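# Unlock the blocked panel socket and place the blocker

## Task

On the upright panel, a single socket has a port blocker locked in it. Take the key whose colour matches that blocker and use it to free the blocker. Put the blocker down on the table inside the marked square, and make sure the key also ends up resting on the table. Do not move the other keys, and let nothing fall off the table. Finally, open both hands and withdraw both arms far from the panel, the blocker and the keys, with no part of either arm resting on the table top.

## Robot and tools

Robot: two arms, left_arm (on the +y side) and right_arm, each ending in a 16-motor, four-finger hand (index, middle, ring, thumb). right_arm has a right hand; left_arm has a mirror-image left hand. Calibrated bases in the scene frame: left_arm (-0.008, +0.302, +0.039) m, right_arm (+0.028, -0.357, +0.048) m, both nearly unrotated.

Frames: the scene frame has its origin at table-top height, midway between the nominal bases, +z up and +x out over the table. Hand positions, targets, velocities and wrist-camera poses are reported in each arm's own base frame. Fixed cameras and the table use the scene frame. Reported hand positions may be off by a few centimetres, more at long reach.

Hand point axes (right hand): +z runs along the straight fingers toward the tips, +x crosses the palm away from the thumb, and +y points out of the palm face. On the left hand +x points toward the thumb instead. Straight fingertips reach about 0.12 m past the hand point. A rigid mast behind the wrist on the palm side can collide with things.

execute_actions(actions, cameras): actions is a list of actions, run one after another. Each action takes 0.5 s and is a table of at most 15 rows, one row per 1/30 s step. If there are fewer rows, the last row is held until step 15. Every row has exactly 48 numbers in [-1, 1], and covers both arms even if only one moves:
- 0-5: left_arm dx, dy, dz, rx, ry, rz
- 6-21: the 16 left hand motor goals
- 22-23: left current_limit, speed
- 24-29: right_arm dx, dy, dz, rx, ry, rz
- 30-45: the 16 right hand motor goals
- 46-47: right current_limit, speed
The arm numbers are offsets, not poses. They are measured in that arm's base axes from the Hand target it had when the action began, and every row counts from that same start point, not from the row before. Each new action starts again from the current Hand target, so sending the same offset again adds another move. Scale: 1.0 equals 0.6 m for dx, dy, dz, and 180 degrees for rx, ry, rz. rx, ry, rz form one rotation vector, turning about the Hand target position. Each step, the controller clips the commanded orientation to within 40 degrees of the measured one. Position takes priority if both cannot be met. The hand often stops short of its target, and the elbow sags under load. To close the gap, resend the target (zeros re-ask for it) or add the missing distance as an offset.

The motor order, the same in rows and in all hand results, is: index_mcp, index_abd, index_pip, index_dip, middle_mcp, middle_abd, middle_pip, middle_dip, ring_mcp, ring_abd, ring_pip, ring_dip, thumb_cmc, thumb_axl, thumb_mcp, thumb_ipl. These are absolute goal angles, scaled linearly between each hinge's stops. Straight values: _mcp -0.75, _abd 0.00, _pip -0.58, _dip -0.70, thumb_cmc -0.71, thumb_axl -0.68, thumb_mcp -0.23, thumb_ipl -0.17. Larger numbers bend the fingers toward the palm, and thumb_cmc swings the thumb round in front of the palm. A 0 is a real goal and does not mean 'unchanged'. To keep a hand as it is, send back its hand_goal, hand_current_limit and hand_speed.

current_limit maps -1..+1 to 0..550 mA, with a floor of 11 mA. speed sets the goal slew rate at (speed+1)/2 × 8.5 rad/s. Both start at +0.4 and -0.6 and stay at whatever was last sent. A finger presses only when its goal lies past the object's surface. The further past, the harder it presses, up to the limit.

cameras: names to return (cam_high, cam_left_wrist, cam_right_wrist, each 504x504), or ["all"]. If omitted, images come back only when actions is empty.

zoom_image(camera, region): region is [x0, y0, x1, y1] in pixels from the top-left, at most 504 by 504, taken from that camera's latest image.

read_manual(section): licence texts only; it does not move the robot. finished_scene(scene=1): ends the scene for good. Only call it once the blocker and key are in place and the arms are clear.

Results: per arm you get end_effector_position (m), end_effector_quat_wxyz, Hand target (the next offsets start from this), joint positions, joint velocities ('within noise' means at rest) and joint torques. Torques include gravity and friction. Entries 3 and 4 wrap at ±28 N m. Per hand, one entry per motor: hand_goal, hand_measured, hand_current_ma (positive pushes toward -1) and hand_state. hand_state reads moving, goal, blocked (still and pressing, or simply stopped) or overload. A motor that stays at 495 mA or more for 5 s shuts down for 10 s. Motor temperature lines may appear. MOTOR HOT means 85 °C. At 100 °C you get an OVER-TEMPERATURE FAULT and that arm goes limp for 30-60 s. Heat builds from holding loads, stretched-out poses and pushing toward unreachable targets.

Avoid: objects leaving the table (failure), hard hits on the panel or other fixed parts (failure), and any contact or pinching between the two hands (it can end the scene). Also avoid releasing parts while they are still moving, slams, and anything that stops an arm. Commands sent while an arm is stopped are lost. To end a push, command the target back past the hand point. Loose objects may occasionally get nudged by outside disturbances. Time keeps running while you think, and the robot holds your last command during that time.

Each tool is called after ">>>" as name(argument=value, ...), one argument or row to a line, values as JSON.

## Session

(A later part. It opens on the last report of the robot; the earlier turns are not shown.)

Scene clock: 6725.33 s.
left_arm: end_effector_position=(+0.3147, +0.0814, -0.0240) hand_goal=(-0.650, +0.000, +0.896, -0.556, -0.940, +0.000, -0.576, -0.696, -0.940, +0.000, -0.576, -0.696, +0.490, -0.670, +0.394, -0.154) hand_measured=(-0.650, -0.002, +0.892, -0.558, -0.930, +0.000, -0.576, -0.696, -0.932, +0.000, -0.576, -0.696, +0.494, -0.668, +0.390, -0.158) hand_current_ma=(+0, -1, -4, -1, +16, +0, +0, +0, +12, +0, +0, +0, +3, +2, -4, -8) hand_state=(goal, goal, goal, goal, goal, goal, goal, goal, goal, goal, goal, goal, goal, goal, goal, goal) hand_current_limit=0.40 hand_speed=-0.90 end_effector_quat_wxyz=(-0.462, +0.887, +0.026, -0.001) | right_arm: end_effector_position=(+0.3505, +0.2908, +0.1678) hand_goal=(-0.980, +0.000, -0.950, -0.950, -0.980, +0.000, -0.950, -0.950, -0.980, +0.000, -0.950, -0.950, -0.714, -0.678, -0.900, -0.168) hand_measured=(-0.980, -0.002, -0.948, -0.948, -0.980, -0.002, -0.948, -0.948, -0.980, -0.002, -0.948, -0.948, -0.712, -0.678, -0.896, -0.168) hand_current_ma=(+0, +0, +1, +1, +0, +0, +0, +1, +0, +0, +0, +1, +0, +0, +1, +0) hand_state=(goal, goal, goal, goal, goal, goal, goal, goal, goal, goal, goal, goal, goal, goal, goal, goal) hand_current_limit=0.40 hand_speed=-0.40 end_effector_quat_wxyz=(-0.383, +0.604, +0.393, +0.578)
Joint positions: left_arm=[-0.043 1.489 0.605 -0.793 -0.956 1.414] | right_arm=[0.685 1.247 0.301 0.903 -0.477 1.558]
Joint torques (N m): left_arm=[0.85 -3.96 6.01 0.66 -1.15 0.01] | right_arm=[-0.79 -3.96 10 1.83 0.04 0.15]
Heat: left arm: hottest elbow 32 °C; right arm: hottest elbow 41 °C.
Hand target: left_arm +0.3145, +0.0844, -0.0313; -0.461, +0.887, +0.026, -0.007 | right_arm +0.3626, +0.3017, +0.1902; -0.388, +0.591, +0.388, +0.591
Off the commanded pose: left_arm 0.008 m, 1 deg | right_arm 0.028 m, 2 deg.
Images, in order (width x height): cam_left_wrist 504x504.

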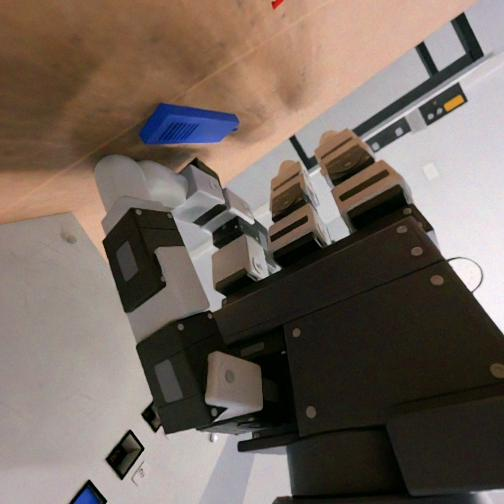

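>>> execute_actions(
  actions=[
    [[-0.0092,-0.0067,0.0075,0,0,0,-0.65,0,0.896,-0.556,-0.94,0,-0.576,-0.696,-0.94,0,-0.576,-0.696,0.49,-0.67,0.394,-0.154,0.4,-0.9,0,0,0,0,0,0,-0.98,0,-0.95,-0.95,-0.98,0,-0.95,-0.95,-0.98,0,-0.95,-0.95,-0.714,-0.678,-0.9,-0.168,0.4,-0.4]],
    [[-0.0092,-0.0067,0.0075,0,0,0,-0.65,0,0.896,-0.556,-0.94,0,-0.576,-0.696,-0.94,0,-0.576,-0.696,0.49,-0.67,0.394,-0.154,0.4,-0.9,0,0,0,0,0,0,-0.98,0,-0.95,-0.95,-0.98,0,-0.95,-0.95,-0.98,0,-0.95,-0.95,-0.714,-0.678,-0.9,-0.168,0.4,-0.4]],
  ],
)

Scene clock: 6738.27 s.
left_arm: end_effector_position=(+0.3078, +0.0796, -0.0229) hand_goal=(-0.650, +0.000, +0.896, -0.556, -0.940, +0.000, -0.576, -0.696, -0.940, +0.000, -0.576, -0.696, +0.490, -0.670, +0.394, -0.154) hand_measured=(-0.650, -0.002, +0.892, -0.558, -0.930, +0.000, -0.576, -0.696, -0.932, +0.000, -0.576, -0.696, +0.494, -0.668, +0.390, -0.158) hand_current_ma=(+0, -1, -4, -1, +16, +0, +0, +0, +12, +0, +0, +0, +3, +2, -4, -8) hand_state=(goal, goal, goal, goal, goal, goal, goal, goal, goal, goal, goal, goal, goal, goal, goal, goal) hand_current_limit=0.40 hand_speed=-0.90 end_effector_quat_wxyz=(-0.463, +0.886, +0.029, -0.007) | right_arm: end_effector_position=(+0.3505, +0.2908, +0.1678) hand_goal=(-0.980, +0.000, -0.950, -0.950, -0.980, +0.000, -0.950, -0.950, -0.980, +0.000, -0.950, -0.950, -0.714, -0.678, -0.900, -0.168) hand_measured=(-0.980, -0.002, -0.948, -0.948, -0.980, -0.002, -0.948, -0.948, -0.980, -0.002, -0.948, -0.948, -0.712, -0.678, -0.896, -0.168) hand_current_ma=(+0, +0, +1, +1, +0, +0, +0, +1, +0, +0, +0, +1, +0, +0, +1, +0) hand_state=(goal, goal, goal, goal, goal, goal, goal, goal, goal, goal, goal, goal, goal, goal, goal, goal) hand_current_limit=0.40 hand_speed=-0.40 end_effector_quat_wxyz=(-0.383, +0.604, +0.393, +0.578)
Joint positions: left_arm=[-0.052 1.482 0.6 -0.83 -0.955 1.381] | right_arm=[0.685 1.247 0.301 0.903 -0.477 1.558]
Joint torques (N m): left_arm=[-0.79 -6.3 5.3 -0.51 -1 -0.14] | right_arm=[-0.67 -4.01 10 1.87 0.04 0.15]
Motor temperatures (°C): left_arm=[23 27 31 24 27 25] | right_arm=[23 25 41 24 25 25]
Heat: left arm: hottest elbow 31 °C; right arm: hottest elbow 41 °C.
Hand target: left_arm +0.3033, +0.0764, -0.0223; -0.462, +0.887, +0.026, -0.008 | right_arm +0.3626, +0.3017, +0.1902; -0.388, +0.591, +0.388, +0.591
Off the commanded pose: left_arm 0.005 m, 0 deg | right_arm 0.028 m, 2 deg.

>>> execute_actions(
  actions=[
    [[-0.0145,-0.0067,-0.001,0,0,0,-0.65,0,0.896,-0.556,-0.94,0,-0.576,-0.696,-0.94,0,-0.576,-0.696,0.49,-0.67,0.394,-0.154,0.4,-0.9,0,0,0,0,0,0,-0.98,0,-0.95,-0.95,-0.98,0,-0.95,-0.95,-0.98,0,-0.95,-0.95,-0.714,-0.678,-0.9,-0.168,0.4,-0.4]],
  ],
  cameras=["cam_left_wrist"],
)

>>> zoom_image(
  camera="cam_left_wrist",
  region=[70, 60, 270, 220],
)

Scene clock: 6746.00 s.
left_arm: end_effector_position=(+0.2987, +0.0753, -0.0237) hand_goal=(-0.650, +0.000, +0.896, -0.556, -0.940, +0.000, -0.576, -0.696, -0.940, +0.000, -0.576, -0.696, +0.490, -0.670, +0.394, -0.154) hand_measured=(-0.650, -0.002, +0.892, -0.558, -0.930, +0.000, -0.576, -0.696, -0.932, +0.000, -0.576, -0.696, +0.494, -0.668, +0.390, -0.158) hand_current_ma=(+0, -1, -4, -1, +16, +0, +0, +0, +12, +0, +0, +0, +3, +2, -4, -8) hand_state=(goal, goal, goal, goal, goal, goal, goal, goal, goal, goal, goal, goal, goal, goal, goal, goal) hand_current_limit=0.40 hand_speed=-0.90 end_effector_quat_wxyz=(-0.462, +0.886, +0.029, -0.007) | right_arm: end_effector_position=(+0.3505, +0.2908, +0.1678) hand_goal=(-0.980, +0.000, -0.950, -0.950, -0.980, +0.000, -0.950, -0.950, -0.980, +0.000, -0.950, -0.950, -0.714, -0.678, -0.900, -0.168) hand_measured=(-0.980, -0.002, -0.948, -0.948, -0.980, -0.002, -0.948, -0.948, -0.980, -0.002, -0.948, -0.948, -0.712, -0.678, -0.896, -0.168) hand_current_ma=(+0, +0, +1, +1, +0, +0, +0, +1, +0, +0, +0, +1, +0, +0, +1, +0) hand_state=(goal, goal, goal, goal, goal, goal, goal, goal, goal, goal, goal, goal, goal, goal, goal, goal) hand_current_limit=0.40 hand_speed=-0.40 end_effector_quat_wxyz=(-0.383, +0.604, +0.393, +0.578)
Joint positions: left_arm=[-0.069 1.468 0.581 -0.848 -0.952 1.353] | right_arm=[0.685 1.247 0.301 0.903 -0.477 1.558]
Joint torques (N m): left_arm=[-0.79 -5.95 5.23 -0.65 -1.02 -0.15] | right_arm=[-0.79 -4.01 10.02 1.83 0.03 0.15]
Heat: left arm: hottest elbow 31 °C; right arm: hottest elbow 41 °C.
Hand target: left_arm +0.2946, +0.0724, -0.0230; -0.461, +0.887, +0.026, -0.008 | right_arm +0.3626, +0.3017, +0.1902; -0.388, +0.591, +0.388, +0.591
Off the commanded pose: left_arm 0.005 m, 0 deg | right_arm 0.028 m, 2 deg.
Images, in order (width x height): cam_left_wrist 504x504.

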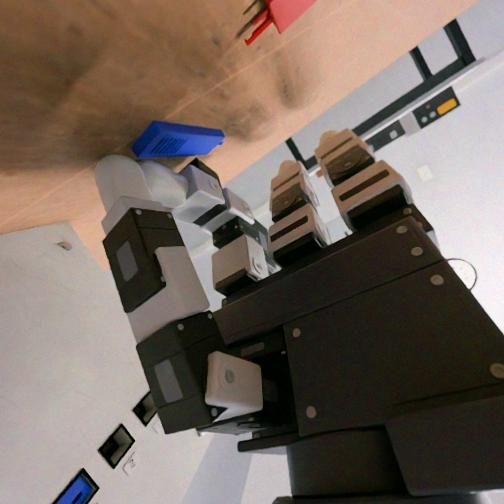

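Scaled by 2.520 from the camera's 504x504 image, which has a finer 720x720 frame.

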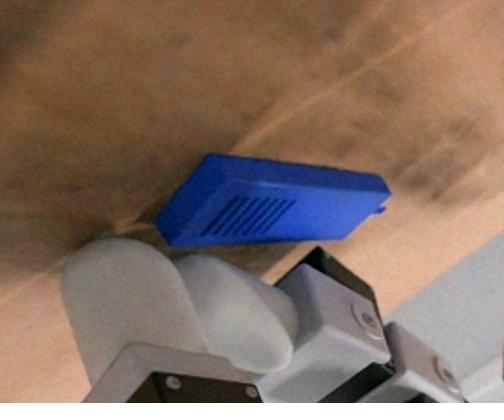

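>>> execute_actions(
  actions=[
    [[0.0145,0.0,0.0095,0,0,0,-0.65,0,0.896,-0.556,-0.94,0,-0.576,-0.696,-0.94,0,-0.576,-0.696,0.49,-0.67,0.394,-0.154,0.4,-0.9,0,0,0,0,0,0,-0.98,0,-0.95,-0.95,-0.98,0,-0.95,-0.95,-0.98,0,-0.95,-0.95,-0.714,-0.678,-0.9,-0.168,0.4,-0.4]],
    [[0.0145,0.0,0.0095,0,0,0,-0.65,0,0.896,-0.556,-0.94,0,-0.576,-0.696,-0.94,0,-0.576,-0.696,0.49,-0.67,0.394,-0.154,0.4,-0.9,0,0,0,0,0,0,-0.98,0,-0.95,-0.95,-0.98,0,-0.95,-0.95,-0.98,0,-0.95,-0.95,-0.714,-0.678,-0.9,-0.168,0.4,-0.4]],
    [[0.0145,0.0,0.0,0,0,0,-0.65,0,0.896,-0.556,-0.94,0,-0.576,-0.696,-0.94,0,-0.576,-0.696,0.49,-0.67,0.394,-0.154,0.4,-0.9,0,0,0,0,0,0,-0.98,0,-0.95,-0.95,-0.98,0,-0.95,-0.95,-0.98,0,-0.95,-0.95,-0.714,-0.678,-0.9,-0.168,0.4,-0.4]],
  ],
)

Scene clock: 6778.30 s.
left_arm: end_effector_position=(+0.3090, +0.0746, -0.0142) hand_goal=(-0.650, +0.000, +0.896, -0.556, -0.940, +0.000, -0.576, -0.696, -0.940, +0.000, -0.576, -0.696, +0.490, -0.670, +0.394, -0.154) hand_measured=(-0.650, -0.002, +0.892, -0.558, -0.930, +0.000, -0.576, -0.696, -0.932, +0.000, -0.576, -0.696, +0.494, -0.668, +0.390, -0.158) hand_current_ma=(+0, -1, -4, -1, +16, +0, +0, +0, +12, +0, +0, +0, +3, +2, -4, -8) hand_state=(goal, goal, goal, goal, goal, goal, goal, goal, goal, goal, goal, goal, goal, goal, goal, goal) hand_current_limit=0.40 hand_speed=-0.90 end_effector_quat_wxyz=(-0.463, +0.886, +0.028, -0.009) | right_arm: end_effector_position=(+0.3505, +0.2908, +0.1678) hand_goal=(-0.980, +0.000, -0.950, -0.950, -0.980, +0.000, -0.950, -0.950, -0.980, +0.000, -0.950, -0.950, -0.714, -0.678, -0.900, -0.168) hand_measured=(-0.980, -0.002, -0.948, -0.948, -0.980, -0.002, -0.948, -0.948, -0.980, -0.002, -0.948, -0.948, -0.712, -0.678, -0.896, -0.168) hand_current_ma=(+0, +0, +1, +1, +0, +0, +0, +1, +0, +0, +0, +1, +0, +0, +1, +0) hand_state=(goal, goal, goal, goal, goal, goal, goal, goal, goal, goal, goal, goal, goal, goal, goal, goal) hand_current_limit=0.40 hand_speed=-0.40 end_effector_quat_wxyz=(-0.383, +0.604, +0.393, +0.578)
Joint positions: left_arm=[-0.069 1.468 0.62 -0.89 -0.952 1.352] | right_arm=[0.685 1.247 0.301 0.903 -0.477 1.558]
Joint torques (N m): left_arm=[-0.26 -4.37 8.38 -0.62 -1.06 -0.02] | right_arm=[-0.73 -4.01 10.03 1.84 0.03 0.14]
Heat: left arm: hottest elbow 31 °C; right arm: hottest elbow 41 °C.
Hand target: left_arm +0.3208, +0.0724, -0.0115; -0.461, +0.887, +0.026, -0.008 | right_arm +0.3626, +0.3017, +0.1902; -0.388, +0.591, +0.388, +0.591
Off the commanded pose: left_arm 0.012 m, 0 deg | right_arm 0.028 m, 2 deg.

>>> execute_actions(
  actions=[
    [[0.009,0.004,-0.012,0,0,0,-0.65,0,0.896,-0.556,-0.94,0,-0.576,-0.696,-0.94,0,-0.576,-0.696,0.49,-0.67,0.394,-0.154,0.4,-0.9,0,0,0,0,0,0,-0.98,0,-0.95,-0.95,-0.98,0,-0.95,-0.95,-0.98,0,-0.95,-0.95,-0.714,-0.678,-0.9,-0.168,0.4,-0.4]],
    [[0.008,0.004,-0.012,0,0,0,-0.65,0,0.896,-0.556,-0.94,0,-0.576,-0.696,-0.94,0,-0.576,-0.696,0.49,-0.67,0.394,-0.154,0.4,-0.9,0,0,0,0,0,0,-0.98,0,-0.95,-0.95,-0.98,0,-0.95,-0.95,-0.98,0,-0.95,-0.95,-0.714,-0.678,-0.9,-0.168,0.4,-0.4]],
  ],
  cameras=["cam_left_wrist"],
)

>>> zoom_image(
  camera="cam_left_wrist",
  region=[70, 60, 270, 220],
)

Scene clock: 6800.53 s.
left_arm: end_effector_position=(+0.3098, +0.0743, -0.0241) hand_goal=(-0.650, +0.000, +0.896, -0.556, -0.940, +0.000, -0.576, -0.696, -0.940, +0.000, -0.576, -0.696, +0.490, -0.670, +0.394, -0.154) hand_measured=(-0.650, -0.002, +0.892, -0.558, -0.930, +0.000, -0.576, -0.696, -0.932, +0.000, -0.576, -0.696, +0.494, -0.668, +0.390, -0.158) hand_current_ma=(+0, -1, -4, -1, +16, +0, +0, +0, +12, +0, +0, +0, +3, +2, -4, -7) hand_state=(goal, goal, goal, goal, goal, goal, goal, goal, goal, goal, goal, goal, goal, goal, goal, goal) hand_current_limit=0.40 hand_speed=-0.90 end_effector_quat_wxyz=(-0.463, +0.886, +0.019, -0.015) | right_arm: end_effector_position=(+0.3505, +0.2908, +0.1678) hand_goal=(-0.980, +0.000, -0.950, -0.950, -0.980, +0.000, -0.950, -0.950, -0.980, +0.000, -0.950, -0.950, -0.714, -0.678, -0.900, -0.168) hand_measured=(-0.980, -0.002, -0.948, -0.948, -0.980, -0.002, -0.948, -0.948, -0.980, -0.002, -0.948, -0.948, -0.712, -0.678, -0.896, -0.168) hand_current_ma=(+0, +0, +1, +1, +0, +0, +0, +1, +0, +0, +0, +1, +0, +0, +1, +0) hand_state=(goal, goal, goal, goal, goal, goal, goal, goal, goal, goal, goal, goal, goal, goal, goal, goal) hand_current_limit=0.40 hand_speed=-0.40 end_effector_quat_wxyz=(-0.383, +0.604, +0.393, +0.578)
Joint positions: left_arm=[-0.069 1.504 0.621 -0.862 -0.953 1.37] | right_arm=[0.685 1.247 0.301 0.903 -0.477 1.558]
Joint torques (N m): left_arm=[1.2 -3.31 8.75 0.92 -1.15 0.07] | right_arm=[-0.67 -3.96 10.02 1.88 0.03 0.16]
Heat: left arm: hottest elbow 32 °C; right arm: hottest elbow 41 °C.
Hand target: left_arm +0.3309, +0.0771, -0.0260; -0.462, +0.887, +0.026, -0.008 | right_arm +0.3626, +0.3017, +0.1902; -0.388, +0.591, +0.388, +0.591
Off the commanded pose: left_arm 0.021 m, 1 deg | right_arm 0.028 m, 2 deg.
Images, in order (width x height): cam_left_wrist 504x504.

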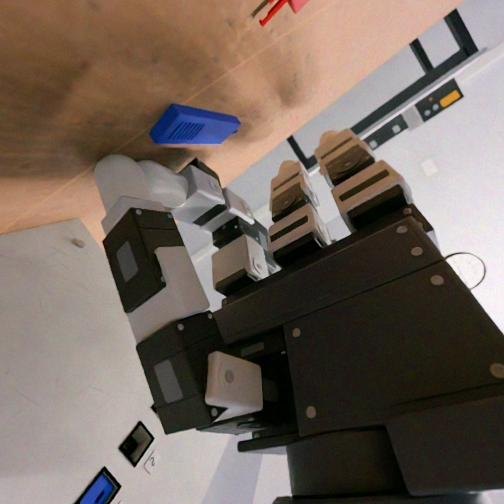

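Scaled by 2.520 from the camera's 504x504 image, which has a finer 720x720 frame.

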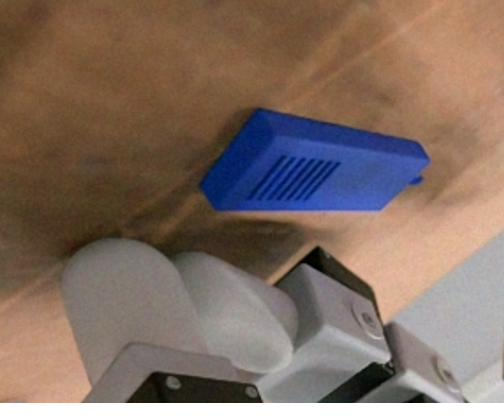

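>>> execute_actions(
  actions=[
    [[0.0,0.01,-0.007,0,0,0,-0.65,0,0.896,-0.556,-0.94,0,-0.576,-0.696,-0.94,0,-0.576,-0.696,0.49,-0.67,0.394,-0.154,0.4,-0.9,0,0,0,0,0,0,-0.98,0,-0.95,-0.95,-0.98,0,-0.95,-0.95,-0.98,0,-0.95,-0.95,-0.714,-0.678,-0.9,-0.168,0.4,-0.4]],
  ],
)

Scene clock: 6819.63 s.
left_arm: end_effector_position=(+0.3119, +0.0754, -0.0239) hand_goal=(-0.650, +0.000, +0.896, -0.556, -0.940, +0.000, -0.576, -0.696, -0.940, +0.000, -0.576, -0.696, +0.490, -0.670, +0.394, -0.154) hand_measured=(-0.648, -0.002, +0.892, -0.558, -0.930, +0.000, -0.576, -0.696, -0.932, +0.000, -0.576, -0.696, +0.494, -0.666, +0.390, -0.158) hand_current_ma=(+2, -1, -4, -1, +16, +0, +0, +0, +12, +0, +0, +0, +5, +5, -6, -7) hand_state=(goal, goal, goal, goal, goal, goal, goal, goal, goal, goal, goal, goal, goal, goal, goal, goal) hand_current_limit=0.40 hand_speed=-0.90 end_effector_quat_wxyz=(-0.465, +0.885, +0.015, -0.013) | right_arm: end_effector_position=(+0.3505, +0.2908, +0.1678) hand_goal=(-0.980, +0.000, -0.950, -0.950, -0.980, +0.000, -0.950, -0.950, -0.980, +0.000, -0.950, -0.950, -0.714, -0.678, -0.900, -0.168) hand_measured=(-0.980, -0.002, -0.948, -0.948, -0.980, -0.002, -0.948, -0.948, -0.980, -0.002, -0.948, -0.948, -0.712, -0.678, -0.896, -0.168) hand_current_ma=(+0, +0, +1, +1, +0, +0, +0, +1, +0, +0, +0, +1, +0, +0, +1, +0) hand_state=(goal, goal, goal, goal, goal, goal, goal, goal, goal, goal, goal, goal, goal, goal, goal, goal) hand_current_limit=0.40 hand_speed=-0.40 end_effector_quat_wxyz=(-0.383, +0.604, +0.393, +0.578)
Joint positions: left_arm=[-0.067 1.504 0.621 -0.848 -0.959 1.386] | right_arm=[0.685 1.247 0.301 0.903 -0.477 1.558]
Joint torques (N m): left_arm=[2.67 -2.96 8.1 1.96 -1.03 0.22] | right_arm=[-0.73 -3.96 10 1.85 0.04 0.14]
Heat: left arm: hottest elbow 32 °C; right arm: hottest elbow 41 °C.
Hand target: left_arm +0.3309, +0.0832, -0.0301; -0.462, +0.887, +0.026, -0.008 | right_arm +0.3626, +0.3017, +0.1902; -0.388, +0.591, +0.388, +0.591
Off the commanded pose: left_arm 0.021 m, 1 deg | right_arm 0.028 m, 2 deg.

>>> execute_actions(
  actions=[
    [[0.0,-0.004,0.008,0,0,0,-0.65,0,0.896,-0.556,-0.94,0,-0.576,-0.696,-0.94,0,-0.576,-0.696,0.49,-0.67,0.394,-0.154,0.4,-0.9,0,0,0,0,0,0,-0.98,0,-0.95,-0.95,-0.98,0,-0.95,-0.95,-0.98,0,-0.95,-0.95,-0.714,-0.678,-0.9,-0.168,0.4,-0.4]],
    [[0.0,0.0,0.006,0,0,0,-0.65,0,0.896,-0.556,-0.94,0,-0.576,-0.696,-0.94,0,-0.576,-0.696,0.49,-0.67,0.394,-0.154,0.4,-0.9,0,0,0,0,0,0,-0.98,0,-0.95,-0.95,-0.98,0,-0.95,-0.95,-0.98,0,-0.95,-0.95,-0.714,-0.678,-0.9,-0.168,0.4,-0.4]],
  ],
  cameras=["all"],
)

>>> zoom_image(
  camera="cam_left_wrist",
  region=[70, 60, 270, 220],
)

>>> zoom_image(
  camera="cam_right_wrist",
  region=[180, 80, 320, 260],
)

Scene clock: 6858.80 s.
left_arm: end_effector_position=(+0.3119, +0.0754, -0.0238) hand_goal=(-0.650, +0.000, +0.896, -0.556, -0.940, +0.000, -0.576, -0.696, -0.940, +0.000, -0.576, -0.696, +0.490, -0.670, +0.394, -0.154) hand_measured=(-0.648, -0.002, +0.892, -0.558, -0.930, +0.000, -0.576, -0.696, -0.932, +0.000, -0.576, -0.696, +0.494, -0.666, +0.390, -0.158) hand_current_ma=(+2, -1, -4, -1, +16, +0, +0, +0, +12, +0, +0, +0, +5, +5, -6, -7) hand_state=(goal, goal, goal, goal, goal, goal, goal, goal, goal, goal, goal, goal, goal, goal, goal, goal) hand_current_limit=0.40 hand_speed=-0.90 end_effector_quat_wxyz=(-0.465, +0.885, +0.015, -0.013) | right_arm: end_effector_position=(+0.3505, +0.2908, +0.1678) hand_goal=(-0.980, +0.000, -0.950, -0.950, -0.980, +0.000, -0.950, -0.950, -0.980, +0.000, -0.950, -0.950, -0.714, -0.678, -0.900, -0.168) hand_measured=(-0.980, -0.002, -0.948, -0.948, -0.980, -0.002, -0.948, -0.948, -0.980, -0.002, -0.948, -0.948, -0.712, -0.678, -0.896, -0.168) hand_current_ma=(+0, +0, +1, +1, +0, +0, +0, +1, +0, +0, +0, +1, +0, +0, +1, +0) hand_state=(goal, goal, goal, goal, goal, goal, goal, goal, goal, goal, goal, goal, goal, goal, goal, goal) hand_current_limit=0.40 hand_speed=-0.40 end_effector_quat_wxyz=(-0.383, +0.604, +0.393, +0.578)
Joint positions: left_arm=[-0.067 1.504 0.621 -0.848 -0.959 1.386] | right_arm=[0.685 1.247 0.301 0.903 -0.477 1.558]
Joint torques (N m): left_arm=[2.08 -4.31 8.75 0.51 -0.98 0.11] | right_arm=[-0.73 -3.9 10.04 1.88 0.03 0.14]
Heat: left arm: hottest elbow 32 °C; right arm: hottest elbow 41 °C.
Hand target: left_arm +0.3310, +0.0808, -0.0217; -0.462, +0.887, +0.026, -0.007 | right_arm +0.3626, +0.3017, +0.1902; -0.388, +0.591, +0.388, +0.591
Off the commanded pose: left_arm 0.020 m, 1 deg | right_arm 0.028 m, 2 deg.

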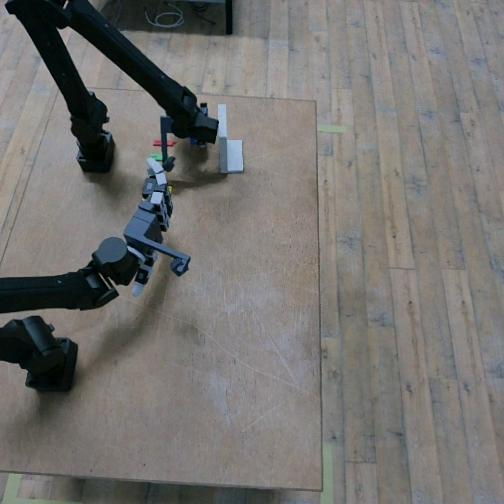

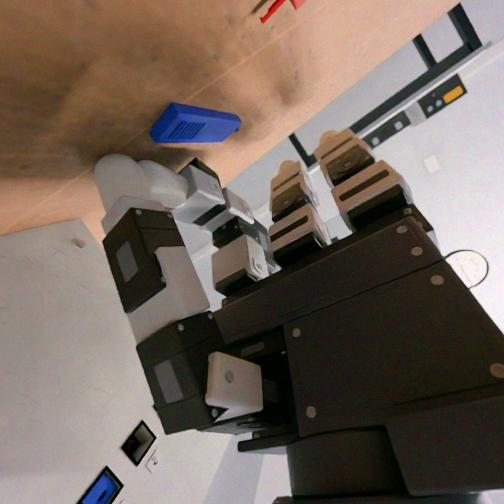

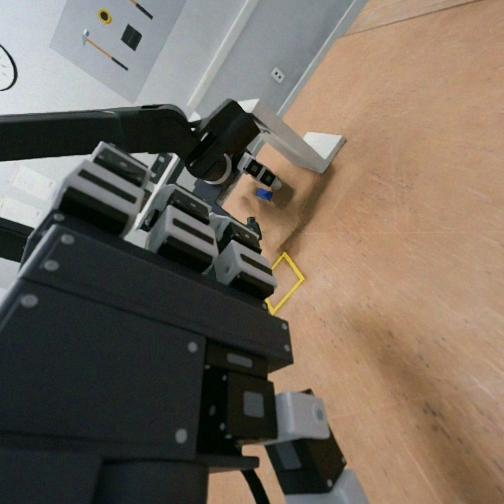

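Scaled by 2.520 from the camera's 504x504 image, which has a finer 720x720 frame.

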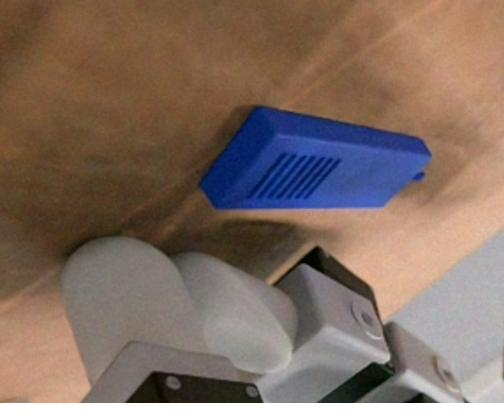

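Scaled by 2.800 from the camera's 504x504 image, which has a finer 720x720 frame.

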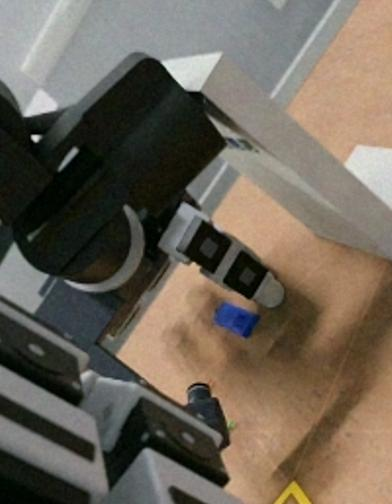

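>>> zoom_image(
  camera="cam_high",
  region=[140, 80, 250, 190],
)

>>> zoom_image(
  camera="cam_right_wrist",
  region=[180, 80, 290, 190],
)

Scaled by 4.582 from the camera's 504x504 image, which has a finer 720x720 frame.

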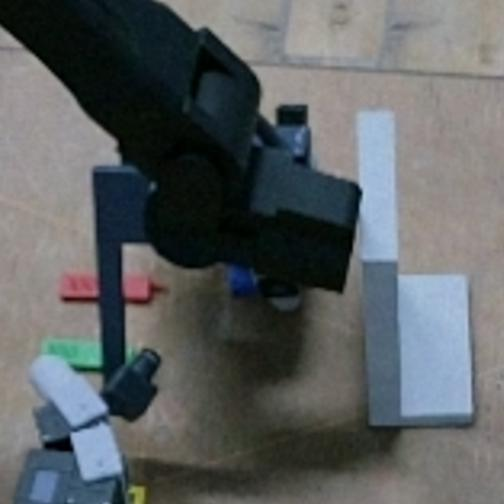

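Scaled by 4.582 from the camera's 504x504 image, which has a finer 720x720 frame.

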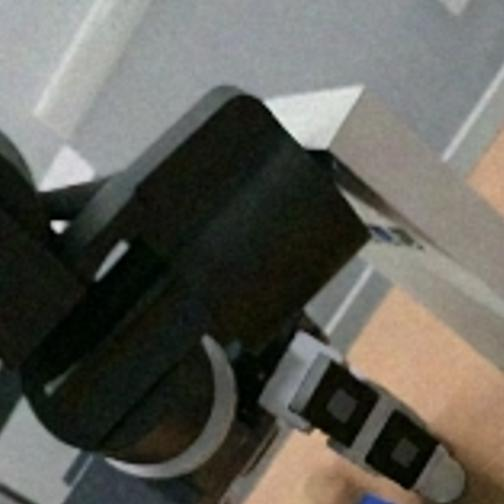

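>>> execute_actions(
  actions=[
    [[-0.0145,0.0,-0.004,0,0,0,-0.65,0,0.896,-0.556,-0.94,0,-0.576,-0.696,-0.94,0,-0.576,-0.696,0.49,-0.67,0.394,-0.154,0.4,-0.9,0,0,0,0,0,0,-0.98,0,-0.95,-0.95,-0.98,0,-0.95,-0.95,-0.98,0,-0.95,-0.95,-0.714,-0.678,-0.9,-0.168,0.4,-0.4]],
    [[-0.0145,0.0,-0.004,0,0,0,-0.65,0,0.896,-0.556,-0.94,0,-0.576,-0.696,-0.94,0,-0.576,-0.696,0.49,-0.67,0.394,-0.154,0.4,-0.9,0,0,0,0,0,0,-0.98,0,-0.95,-0.95,-0.98,0,-0.95,-0.95,-0.98,0,-0.95,-0.95,-0.714,-0.678,-0.9,-0.168,0.4,-0.4]],
  ],
)

Scene clock: 6906.63 s.
left_arm: end_effector_position=(+0.3117, +0.0754, -0.0242) hand_goal=(-0.650, +0.000, +0.896, -0.556, -0.940, +0.000, -0.576, -0.696, -0.940, +0.000, -0.576, -0.696, +0.490, -0.670, +0.394, -0.154) hand_measured=(-0.648, -0.002, +0.892, -0.558, -0.930, +0.000, -0.576, -0.696, -0.932, +0.000, -0.576, -0.696, +0.504, -0.660, +0.388, -0.158) hand_current_ma=(+2, -1, -4, -1, +16, +0, +0, +0, +12, +0, +0, +0, +21, +19, -8, -7) hand_state=(goal, goal, goal, goal, goal, goal, goal, goal, goal, goal, goal, goal, goal, goal, goal, goal) hand_current_limit=0.40 hand_speed=-0.90 end_effector_quat_wxyz=(-0.464, +0.885, +0.016, -0.009) | right_arm: end_effector_position=(+0.3505, +0.2908, +0.1678) hand_goal=(-0.980, +0.000, -0.950, -0.950, -0.980, +0.000, -0.950, -0.950, -0.980, +0.000, -0.950, -0.950, -0.714, -0.678, -0.900, -0.168) hand_measured=(-0.980, -0.002, -0.948, -0.948, -0.980, -0.002, -0.948, -0.948, -0.980, -0.002, -0.948, -0.948, -0.712, -0.678, -0.896, -0.168) hand_current_ma=(+0, +0, +1, +1, +0, +0, +0, +1, +0, +0, +0, +1, +0, +0, +1, +0) hand_state=(goal, goal, goal, goal, goal, goal, goal, goal, goal, goal, goal, goal, goal, goal, goal, goal) hand_current_limit=0.40 hand_speed=-0.40 end_effector_quat_wxyz=(-0.383, +0.604, +0.393, +0.578)
Joint positions: left_arm=[-0.066 1.499 0.614 -0.834 -0.958 1.392] | right_arm=[0.685 1.247 0.301 0.903 -0.477 1.558]
Joint torques (N m): left_arm=[1.73 -5.54 5.7 0.84 -0.98 0.06] | right_arm=[-0.73 -4.07 10 1.85 0.03 0.14]
Heat: left arm: hottest elbow 32 °C; right arm: hottest elbow 41 °C.
Hand target: left_arm +0.3137, +0.0807, -0.0265; -0.461, +0.887, +0.026, -0.007 | right_arm +0.3626, +0.3017, +0.1902; -0.388, +0.591, +0.388, +0.591
Off the commanded pose: left_arm 0.006 m, 1 deg | right_arm 0.028 m, 2 deg.

>>> execute_actions(
  actions=[
    [[-0.009,0.0,0.008,0,0,0,-0.65,0,0.896,-0.556,-0.94,0,-0.576,-0.696,-0.94,0,-0.576,-0.696,0.49,-0.67,0.394,-0.154,0.4,-0.9,0,0,0,0,0,0,-0.98,0,-0.95,-0.95,-0.98,0,-0.95,-0.95,-0.98,0,-0.95,-0.95,-0.714,-0.678,-0.9,-0.168,0.4,-0.4]],
  ],
)

Scene clock: 6917.47 s.
left_arm: end_effector_position=(+0.3107, +0.0789, -0.0218) hand_goal=(-0.650, +0.000, +0.896, -0.556, -0.940, +0.000, -0.576, -0.696, -0.940, +0.000, -0.576, -0.696, +0.490, -0.670, +0.394, -0.154) hand_measured=(-0.648, -0.002, +0.892, -0.558, -0.930, +0.000, -0.576, -0.696, -0.932, +0.000, -0.576, -0.696, +0.496, -0.664, +0.388, -0.158) hand_current_ma=(+2, -1, -4, -1, +16, +0, +0, +0, +12, +0, +0, +0, +9, +8, -8, -6) hand_state=(goal, goal, goal, goal, goal, goal, goal, goal, goal, goal, goal, goal, goal, goal, goal, goal) hand_current_limit=0.40 hand_speed=-0.90 end_effector_quat_wxyz=(-0.463, +0.886, +0.023, -0.008) | right_arm: end_effector_position=(+0.3505, +0.2908, +0.1678) hand_goal=(-0.980, +0.000, -0.950, -0.950, -0.980, +0.000, -0.950, -0.950, -0.980, +0.000, -0.950, -0.950, -0.714, -0.678, -0.900, -0.168) hand_measured=(-0.980, -0.002, -0.948, -0.948, -0.980, -0.002, -0.948, -0.948, -0.980, -0.002, -0.948, -0.948, -0.712, -0.678, -0.896, -0.168) hand_current_ma=(+0, +0, +1, +1, +0, +0, +0, +1, +0, +0, +0, +1, +0, +0, +1, +0) hand_state=(goal, goal, goal, goal, goal, goal, goal, goal, goal, goal, goal, goal, goal, goal, goal, goal) hand_current_limit=0.40 hand_speed=-0.40 end_effector_quat_wxyz=(-0.383, +0.604, +0.393, +0.578)
Joint positions: left_arm=[-0.054 1.487 0.611 -0.834 -0.957 1.393] | right_arm=[0.685 1.247 0.301 0.903 -0.477 1.558]
Joint torques (N m): left_arm=[0.67 -6.36 5.26 0.24 -1.03 0] | right_arm=[-0.79 -3.9 10 1.87 0.03 0.14]
Heat: left arm: hottest elbow 32 °C; right arm: hottest elbow 41 °C.
Hand target: left_arm +0.3083, +0.0808, -0.0217; -0.462, +0.887, +0.026, -0.007 | right_arm +0.3626, +0.3017, +0.1902; -0.388, +0.591, +0.388, +0.591
Off the commanded pose: left_arm 0.003 m, 0 deg | right_arm 0.028 m, 2 deg.

>>> execute_actions(
  actions=[
    [[-0.0133,0.0,-0.0005,0,0,0,-0.65,0,0.896,-0.556,-0.94,0,-0.576,-0.696,-0.94,0,-0.576,-0.696,0.49,-0.67,0.394,-0.154,0.4,-0.9,0,0,0,0,0,0,-0.98,0,-0.95,-0.95,-0.98,0,-0.95,-0.95,-0.98,0,-0.95,-0.95,-0.714,-0.678,-0.9,-0.168,0.4,-0.4]],
    [[-0.0133,0.0,-0.0005,0,0,0,-0.65,0,0.896,-0.556,-0.94,0,-0.576,-0.696,-0.94,0,-0.576,-0.696,0.49,-0.67,0.394,-0.154,0.4,-0.9,0,0,0,0,0,0,-0.98,0,-0.95,-0.95,-0.98,0,-0.95,-0.95,-0.98,0,-0.95,-0.95,-0.714,-0.678,-0.9,-0.168,0.4,-0.4]],
  ],
  cameras=["cam_left_wrist"],
)

>>> zoom_image(
  camera="cam_left_wrist",
  region=[70, 60, 270, 220],
)

Scene clock: 6931.50 s.
left_arm: end_effector_position=(+0.2932, +0.0797, -0.0226) hand_goal=(-0.650, +0.000, +0.896, -0.556, -0.940, +0.000, -0.576, -0.696, -0.940, +0.000, -0.576, -0.696, +0.490, -0.670, +0.394, -0.154) hand_measured=(-0.648, -0.002, +0.892, -0.558, -0.930, +0.000, -0.576, -0.696, -0.932, +0.000, -0.576, -0.696, +0.496, -0.666, +0.388, -0.158) hand_current_ma=(+2, -1, -4, -1, +16, +0, +0, +0, +13, +0, +0, +0, +8, +7, -8, -6) hand_state=(goal, goal, goal, goal, goal, goal, goal, goal, goal, goal, goal, goal, goal, goal, goal, goal) hand_current_limit=0.40 hand_speed=-0.90 end_effector_quat_wxyz=(-0.463, +0.886, +0.021, -0.011) | right_arm: end_effector_position=(+0.3505, +0.2908, +0.1678) hand_goal=(-0.980, +0.000, -0.950, -0.950, -0.980, +0.000, -0.950, -0.950, -0.980, +0.000, -0.950, -0.950, -0.714, -0.678, -0.900, -0.168) hand_measured=(-0.980, -0.002, -0.948, -0.948, -0.980, -0.002, -0.948, -0.948, -0.980, -0.002, -0.948, -0.948, -0.712, -0.678, -0.896, -0.168) hand_current_ma=(+0, +0, +1, +1, +0, +0, +0, +1, +0, +0, +0, +1, +0, +0, +1, +0) hand_state=(goal, goal, goal, goal, goal, goal, goal, goal, goal, goal, goal, goal, goal, goal, goal, goal) hand_current_limit=0.40 hand_speed=-0.40 end_effector_quat_wxyz=(-0.383, +0.604, +0.393, +0.578)
Joint positions: left_arm=[-0.054 1.451 0.567 -0.833 -0.956 1.393] | right_arm=[0.685 1.247 0.301 0.903 -0.477 1.558]
Joint torques (N m): left_arm=[0.56 -5.77 5.27 0.29 -1.04 -0.05] | right_arm=[-0.73 -3.96 10 1.87 0.04 0.14]
Heat: left arm: hottest elbow 31 °C; right arm: hottest elbow 41 °C.
Hand target: left_arm +0.2922, +0.0808, -0.0223; -0.462, +0.887, +0.026, -0.008 | right_arm +0.3626, +0.3017, +0.1902; -0.388, +0.591, +0.388, +0.591
Off the commanded pose: left_arm 0.001 m, 1 deg | right_arm 0.028 m, 2 deg.
Images, in order (width x height): cam_left_wrist 504x504.

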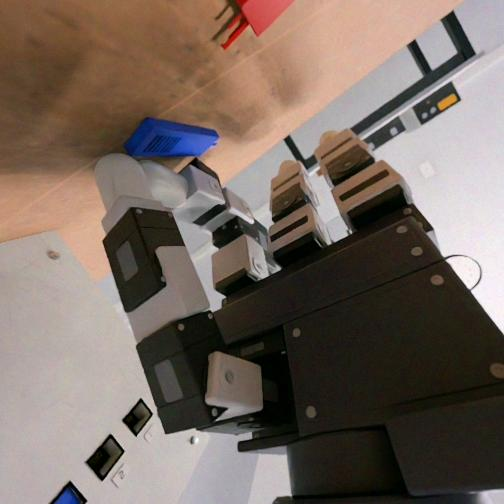

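Scaled by 2.520 from the camera's 504x504 image, which has a finer 720x720 frame.

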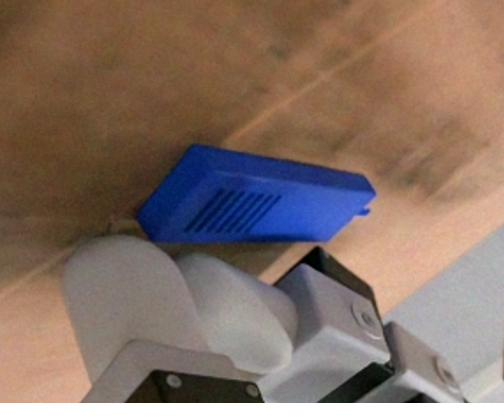

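>>> execute_actions(
  actions=[],
)

>>> zoom_image(
  camera="cam_left_wrist",
  region=[70, 60, 270, 220],
)

>>> zoom_image(
  camera="cam_high",
  region=[200, 100, 400, 260],
)

Scene clock: 6995.47 s.
left_arm: end_effector_position=(+0.2932, +0.0797, -0.0226) hand_goal=(-0.650, +0.000, +0.896, -0.556, -0.940, +0.000, -0.576, -0.696, -0.940, +0.000, -0.576, -0.696, +0.490, -0.670, +0.394, -0.154) hand_measured=(-0.648, -0.002, +0.892, -0.558, -0.930, +0.000, -0.576, -0.696, -0.932, +0.000, -0.576, -0.696, +0.496, -0.666, +0.388, -0.158) hand_current_ma=(+2, -1, -4, -1, +16, +0, +0, +0, +13, +0, +0, +0, +8, +7, -8, -6) hand_state=(goal, goal, goal, goal, goal, goal, goal, goal, goal, goal, goal, goal, goal, goal, goal, goal) hand_current_limit=0.40 hand_speed=-0.90 end_effector_quat_wxyz=(-0.463, +0.886, +0.021, -0.011) | right_arm: end_effector_position=(+0.3505, +0.2908, +0.1678) hand_goal=(-0.980, +0.000, -0.950, -0.950, -0.980, +0.000, -0.950, -0.950, -0.980, +0.000, -0.950, -0.950, -0.714, -0.678, -0.900, -0.168) hand_measured=(-0.980, -0.002, -0.948, -0.948, -0.980, -0.002, -0.948, -0.948, -0.980, -0.002, -0.948, -0.948, -0.712, -0.678, -0.896, -0.168) hand_current_ma=(+0, +0, +1, +1, +0, +0, +0, +1, +0, +0, +0, +1, +0, +0, +1, +0) hand_state=(goal, goal, goal, goal, goal, goal, goal, goal, goal, goal, goal, goal, goal, goal, goal, goal) hand_current_limit=0.40 hand_speed=-0.40 end_effector_quat_wxyz=(-0.383, +0.604, +0.393, +0.578)
Joint positions: left_arm=[-0.054 1.451 0.567 -0.833 -0.956 1.393] | right_arm=[0.685 1.247 0.301 0.903 -0.477 1.558]
Joint velocities: within noise
Joint torques (N m): left_arm=[0.44 -5.83 5.27 0.28 -1.04 -0.05] | right_arm=[-0.79 -4.01 10 1.84 0.03 0.14]
Motor temperatures (°C): left_arm=[23 27 30 24 27 25] | right_arm=[23 25 41 24 25 25]
Heat: left arm: hottest elbow 30 °C; right arm: hottest elbow 41 °C.
Hand target: left_arm +0.2922, +0.0808, -0.0223; -0.462, +0.887, +0.026, -0.008 | right_arm +0.3626, +0.3017, +0.1902; -0.388, +0.591, +0.388, +0.591
Off the commanded pose: left_arm 0.001 m, 1 deg | right_arm 0.028 m, 2 deg.

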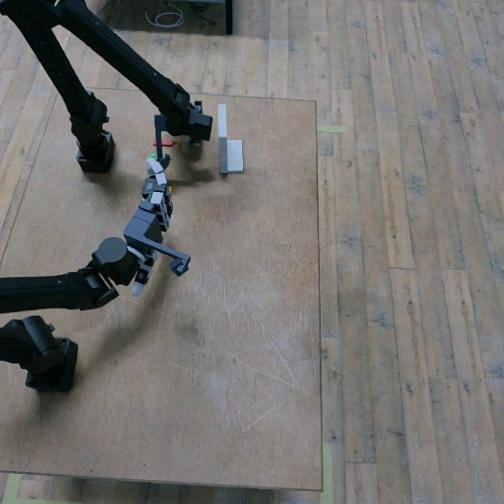

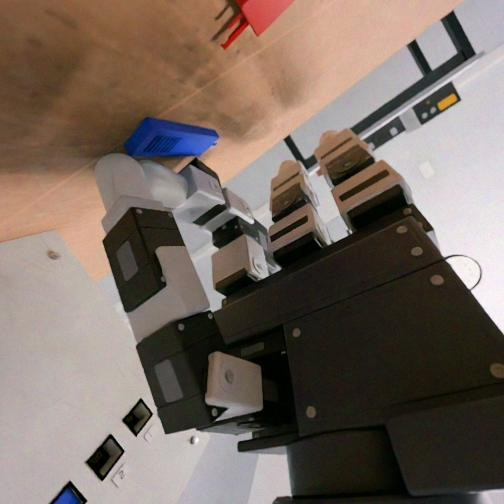

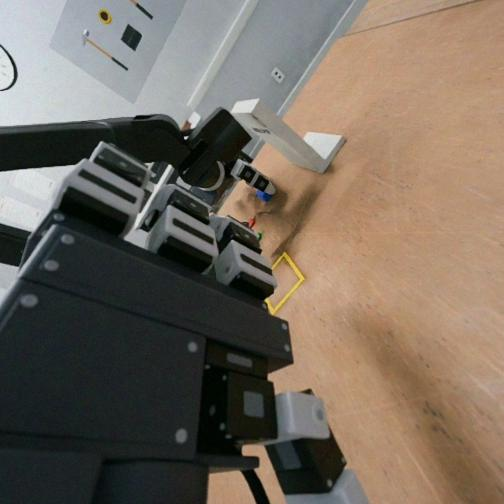

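Scaled by 2.520 from the camera's 504x504 image, which has a finer 720x720 frame.

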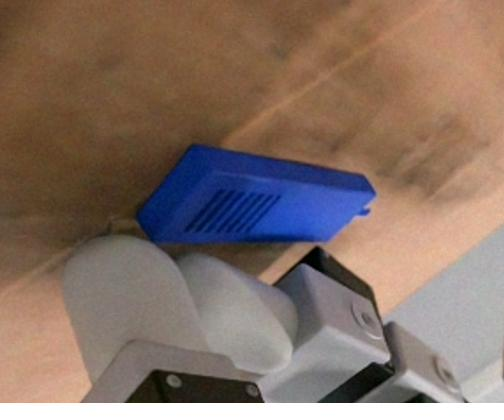

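Scaled by 2.520 from the camera's 504x504 image, which has a finer 720x720 frame.

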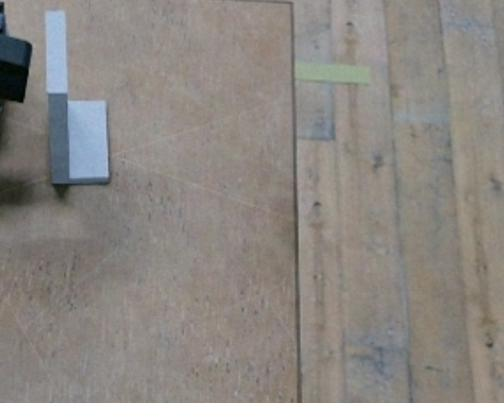

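>>> execute_actions(
  actions=[
    [[-0.0133,0,0,0,0,0,-0.65,0,0.896,-0.556,-0.94,0,-0.576,-0.696,-0.94,0,-0.576,-0.696,0.49,-0.67,0.394,-0.154,0.4,-0.9,0,0,0,0,0,0,-0.98,0,-0.95,-0.95,-0.98,0,-0.95,-0.95,-0.98,0,-0.95,-0.95,-0.714,-0.678,-0.9,-0.168,0.4,-0.4]],
  ],
  cameras=["cam_left_wrist"],
)

>>> zoom_image(
  camera="cam_left_wrist",
  region=[70, 60, 270, 220],
)

Scene clock: 7048.37 s.
left_arm: end_effector_position=(+0.2855, +0.0801, -0.0224) hand_goal=(-0.650, +0.000, +0.896, -0.556, -0.940, +0.000, -0.576, -0.696, -0.940, +0.000, -0.576, -0.696, +0.490, -0.670, +0.394, -0.154) hand_measured=(-0.648, -0.002, +0.892, -0.558, -0.930, +0.000, -0.576, -0.696, -0.932, +0.000, -0.576, -0.696, +0.496, -0.666, +0.388, -0.158) hand_current_ma=(+2, -1, -4, -1, +16, +0, +0, +0, +13, +0, +0, +0, +7, +7, -8, -6) hand_state=(goal, goal, goal, goal, goal, goal, goal, goal, goal, goal, goal, goal, goal, goal, goal, goal) hand_current_limit=0.40 hand_speed=-0.90 end_effector_quat_wxyz=(-0.463, +0.886, +0.021, -0.011) | right_arm: end_effector_position=(+0.3505, +0.2908, +0.1678) hand_goal=(-0.980, +0.000, -0.950, -0.950, -0.980, +0.000, -0.950, -0.950, -0.980, +0.000, -0.950, -0.950, -0.714, -0.678, -0.900, -0.168) hand_measured=(-0.980, -0.002, -0.948, -0.948, -0.980, -0.002, -0.948, -0.948, -0.980, -0.002, -0.948, -0.948, -0.712, -0.678, -0.896, -0.168) hand_current_ma=(+0, +0, +1, +1, +0, +0, +0, +1, +0, +0, +0, +1, +0, +0, +1, +0) hand_state=(goal, goal, goal, goal, goal, goal, goal, goal, goal, goal, goal, goal, goal, goal, goal, goal) hand_current_limit=0.40 hand_speed=-0.40 end_effector_quat_wxyz=(-0.383, +0.604, +0.393, +0.578)
Joint positions: left_arm=[-0.054 1.431 0.547 -0.832 -0.956 1.393] | right_arm=[0.685 1.247 0.301 0.903 -0.477 1.558]
Joint torques (N m): left_arm=[0.38 -5.48 5.24 0.24 -1.04 -0.07] | right_arm=[-0.67 -4.01 9.99 1.85 0.03 0.13]
Heat: left arm: hottest elbow 30 °C; right arm: hottest elbow 41 °C.
Hand target: left_arm +0.2844, +0.0807, -0.0222; -0.461, +0.887, +0.026, -0.007 | right_arm +0.3626, +0.3017, +0.1902; -0.388, +0.591, +0.388, +0.591
Off the commanded pose: left_arm 0.001 m, 1 deg | right_arm 0.028 m, 2 deg.
Images, in order (width x height): cam_left_wrist 504x504.

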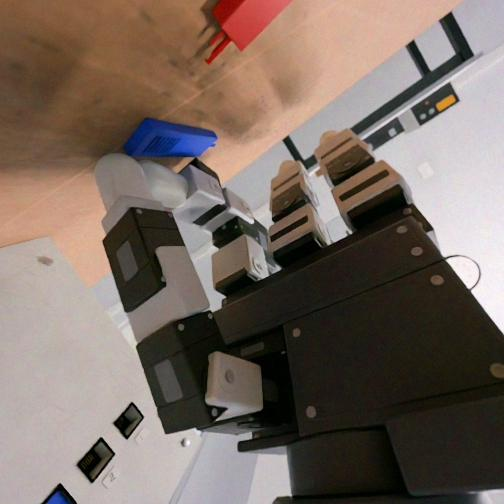

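Scaled by 2.520 from the camera's 504x504 image, which has a finer 720x720 frame.

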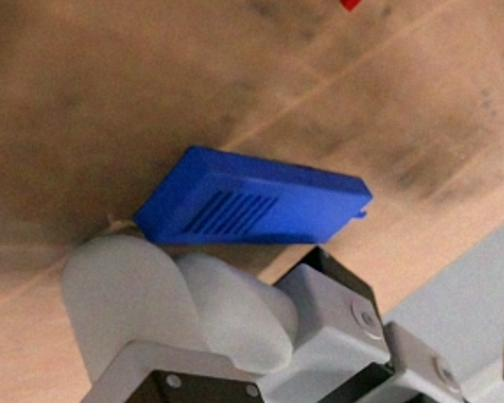

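>>> execute_actions(
  actions=[],
)

>>> zoom_image(
  camera="cam_right_wrist",
  region=[220, 140, 320, 240],
)

>>> zoom_image(
  camera="cam_left_wrist",
  region=[110, 100, 240, 230],
)

Scene clock: 7098.20 s.
left_arm: end_effector_position=(+0.2855, +0.0801, -0.0224) hand_goal=(-0.650, +0.000, +0.896, -0.556, -0.940, +0.000, -0.576, -0.696, -0.940, +0.000, -0.576, -0.696, +0.490, -0.670, +0.394, -0.154) hand_measured=(-0.648, -0.002, +0.892, -0.558, -0.930, +0.000, -0.576, -0.696, -0.932, +0.000, -0.576, -0.696, +0.496, -0.666, +0.388, -0.158) hand_current_ma=(+2, -1, -4, -1, +16, +0, +0, +0, +13, +0, +0, +0, +7, +7, -8, -6) hand_state=(goal, goal, goal, goal, goal, goal, goal, goal, goal, goal, goal, goal, goal, goal, goal, goal) hand_current_limit=0.40 hand_speed=-0.90 end_effector_quat_wxyz=(-0.463, +0.886, +0.021, -0.011) | right_arm: end_effector_position=(+0.3505, +0.2908, +0.1678) hand_goal=(-0.980, +0.000, -0.950, -0.950, -0.980, +0.000, -0.950, -0.950, -0.980, +0.000, -0.950, -0.950, -0.714, -0.678, -0.900, -0.168) hand_measured=(-0.980, -0.002, -0.948, -0.948, -0.980, -0.002, -0.948, -0.948, -0.980, -0.002, -0.948, -0.948, -0.712, -0.678, -0.896, -0.168) hand_current_ma=(+0, +0, +1, +1, +0, +0, +0, +1, +0, +0, +0, +1, +0, +0, +1, +0) hand_state=(goal, goal, goal, goal, goal, goal, goal, goal, goal, goal, goal, goal, goal, goal, goal, goal) hand_current_limit=0.40 hand_speed=-0.40 end_effector_quat_wxyz=(-0.383, +0.604, +0.393, +0.578)
Joint positions: left_arm=[-0.054 1.431 0.547 -0.832 -0.956 1.393] | right_arm=[0.685 1.247 0.301 0.903 -0.477 1.558]
Joint velocities: within noise
Joint torques (N m): left_arm=[0.32 -5.54 5.26 0.23 -1.04 -0.07] | right_arm=[-0.79 -3.9 10.03 1.87 0.03 0.14]
Motor temperatures (°C): left_arm=[23 28 30 24 27 25] | right_arm=[23 25 41 24 25 25]
Heat: left arm: hottest elbow 30 °C; right arm: hottest elbow 41 °C.
Hand target: left_arm +0.2844, +0.0807, -0.0222; -0.461, +0.887, +0.026, -0.007 | right_arm +0.3626, +0.3017, +0.1902; -0.388, +0.591, +0.388, +0.591
Off the commanded pose: left_arm 0.001 m, 1 deg | right_arm 0.028 m, 2 deg.

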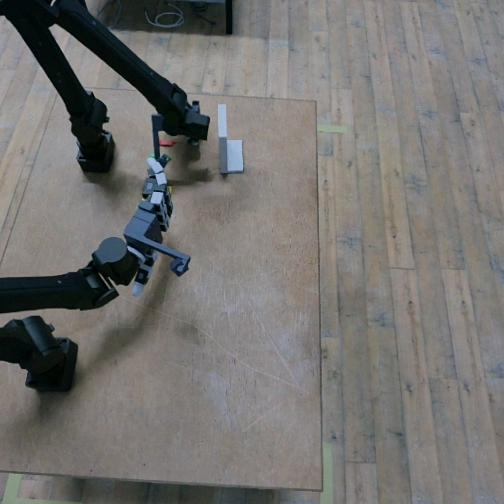

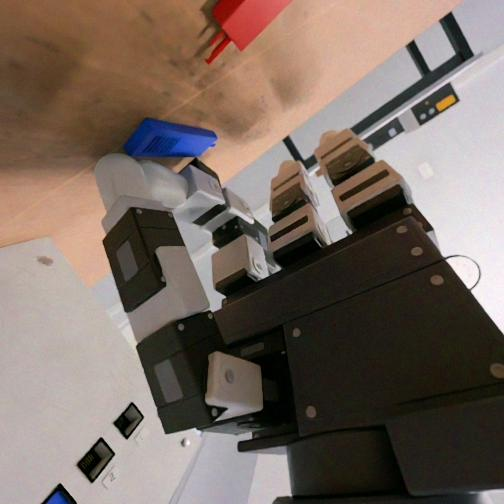

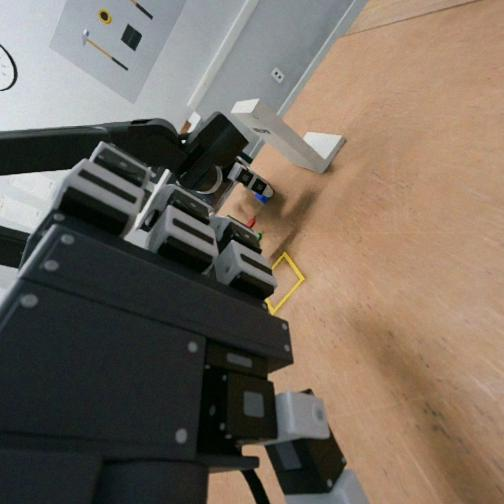

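Scaled by 5.040 from the camera's 504x504 image, which has a finer 720x720 frame.

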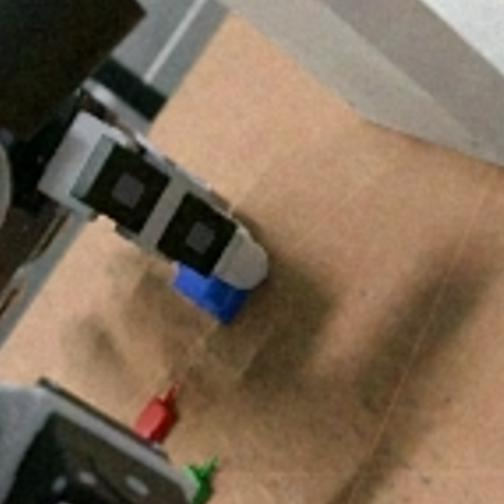

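Scaled by 3.877 from the camera's 504x504 image, which has a finer 720x720 frame.

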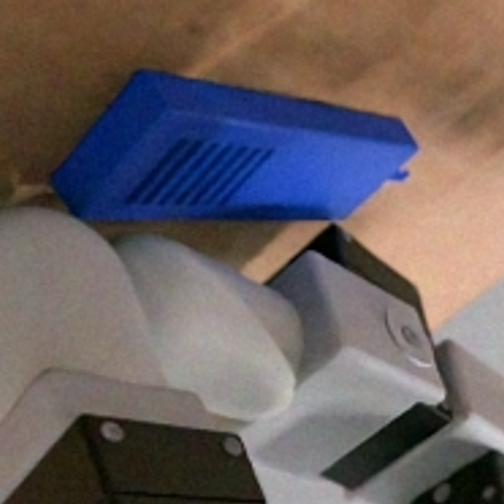

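>>> execute_actions(
  actions=[
    [[0.005,-0.01,0.04,0,0,0,-0.65,0,0.896,-0.556,-0.94,0,-0.576,-0.696,-0.94,0,-0.576,-0.696,0.49,-0.67,0.394,-0.154,0.4,-0.9,0,0,0,0,0,0,-0.98,0,-0.95,-0.95,-0.98,0,-0.95,-0.95,-0.98,0,-0.95,-0.95,-0.714,-0.678,-0.9,-0.168,0.4,-0.4]],
    [[0.01,-0.03,0.06,0,0,0,-0.65,0,0.896,-0.556,-0.94,0,-0.576,-0.696,-0.94,0,-0.576,-0.696,0.49,-0.67,0.394,-0.154,0.4,-0.9,0,0,0,0,0,0,-0.98,0,-0.95,-0.95,-0.98,0,-0.95,-0.95,-0.98,0,-0.95,-0.95,-0.714,-0.678,-0.9,-0.168,0.4,-0.4]],
    [[0.01,-0.03,0.06,0,0,0,-0.65,0,0.896,-0.556,-0.94,0,-0.576,-0.696,-0.94,0,-0.576,-0.696,0.49,-0.67,0.394,-0.154,0.4,-0.9,0,0,0,0,0,0,-0.98,0,-0.95,-0.95,-0.98,0,-0.95,-0.95,-0.98,0,-0.95,-0.95,-0.714,-0.678,-0.9,-0.168,0.4,-0.4]],
  ],
)

Scene clock: 7195.43 s.
left_arm: end_effector_position=(+0.2854, +0.0445, +0.0627) hand_goal=(-0.650, +0.000, +0.896, -0.556, -0.940, +0.000, -0.576, -0.696, -0.940, +0.000, -0.576, -0.696, +0.490, -0.670, +0.394, -0.154) hand_measured=(-0.648, -0.002, +0.892, -0.558, -0.930, +0.000, -0.576, -0.696, -0.932, +0.000, -0.576, -0.696, +0.496, -0.666, +0.388, -0.158) hand_current_ma=(+2, -1, -4, -1, +16, +0, +0, +0, +13, +0, +0, +0, +7, +7, -8, -6) hand_state=(goal, goal, goal, goal, goal, goal, goal, goal, goal, goal, goal, goal, goal, goal, goal, goal) hand_current_limit=0.40 hand_speed=-0.90 end_effector_quat_wxyz=(-0.464, +0.885, +0.021, -0.020) | right_arm: end_effector_position=(+0.3505, +0.2908, +0.1678) hand_goal=(-0.980, +0.000, -0.950, -0.950, -0.980, +0.000, -0.950, -0.950, -0.980, +0.000, -0.950, -0.950, -0.714, -0.678, -0.900, -0.168) hand_measured=(-0.980, -0.002, -0.948, -0.948, -0.980, -0.002, -0.948, -0.948, -0.980, -0.002, -0.948, -0.948, -0.712, -0.678, -0.896, -0.168) hand_current_ma=(+0, +0, +1, +1, +0, +0, +0, +1, +0, +0, +0, +1, +0, +0, +1, +0) hand_state=(goal, goal, goal, goal, goal, goal, goal, goal, goal, goal, goal, goal, goal, goal, goal, goal) hand_current_limit=0.40 hand_speed=-0.40 end_effector_quat_wxyz=(-0.383, +0.604, +0.393, +0.578)
Joint positions: left_arm=[-0.185 1.293 0.703 -1.328 -0.922 1.166] | right_arm=[0.685 1.247 0.301 0.903 -0.477 1.558]
Joint torques (N m): left_arm=[-0.79 -4.31 9.96 -1.09 -0.95 -0.13] | right_arm=[-0.79 -3.96 10.02 1.87 0.04 0.14]
Heat: left arm: hottest elbow 30 °C; right arm: hottest elbow 41 °C.
Hand target: left_arm +0.2992, +0.0388, +0.0737; -0.461, +0.887, +0.026, -0.008 | right_arm +0.3626, +0.3017, +0.1902; -0.388, +0.591, +0.388, +0.591
Off the commanded pose: left_arm 0.019 m, 2 deg | right_arm 0.028 m, 2 deg.


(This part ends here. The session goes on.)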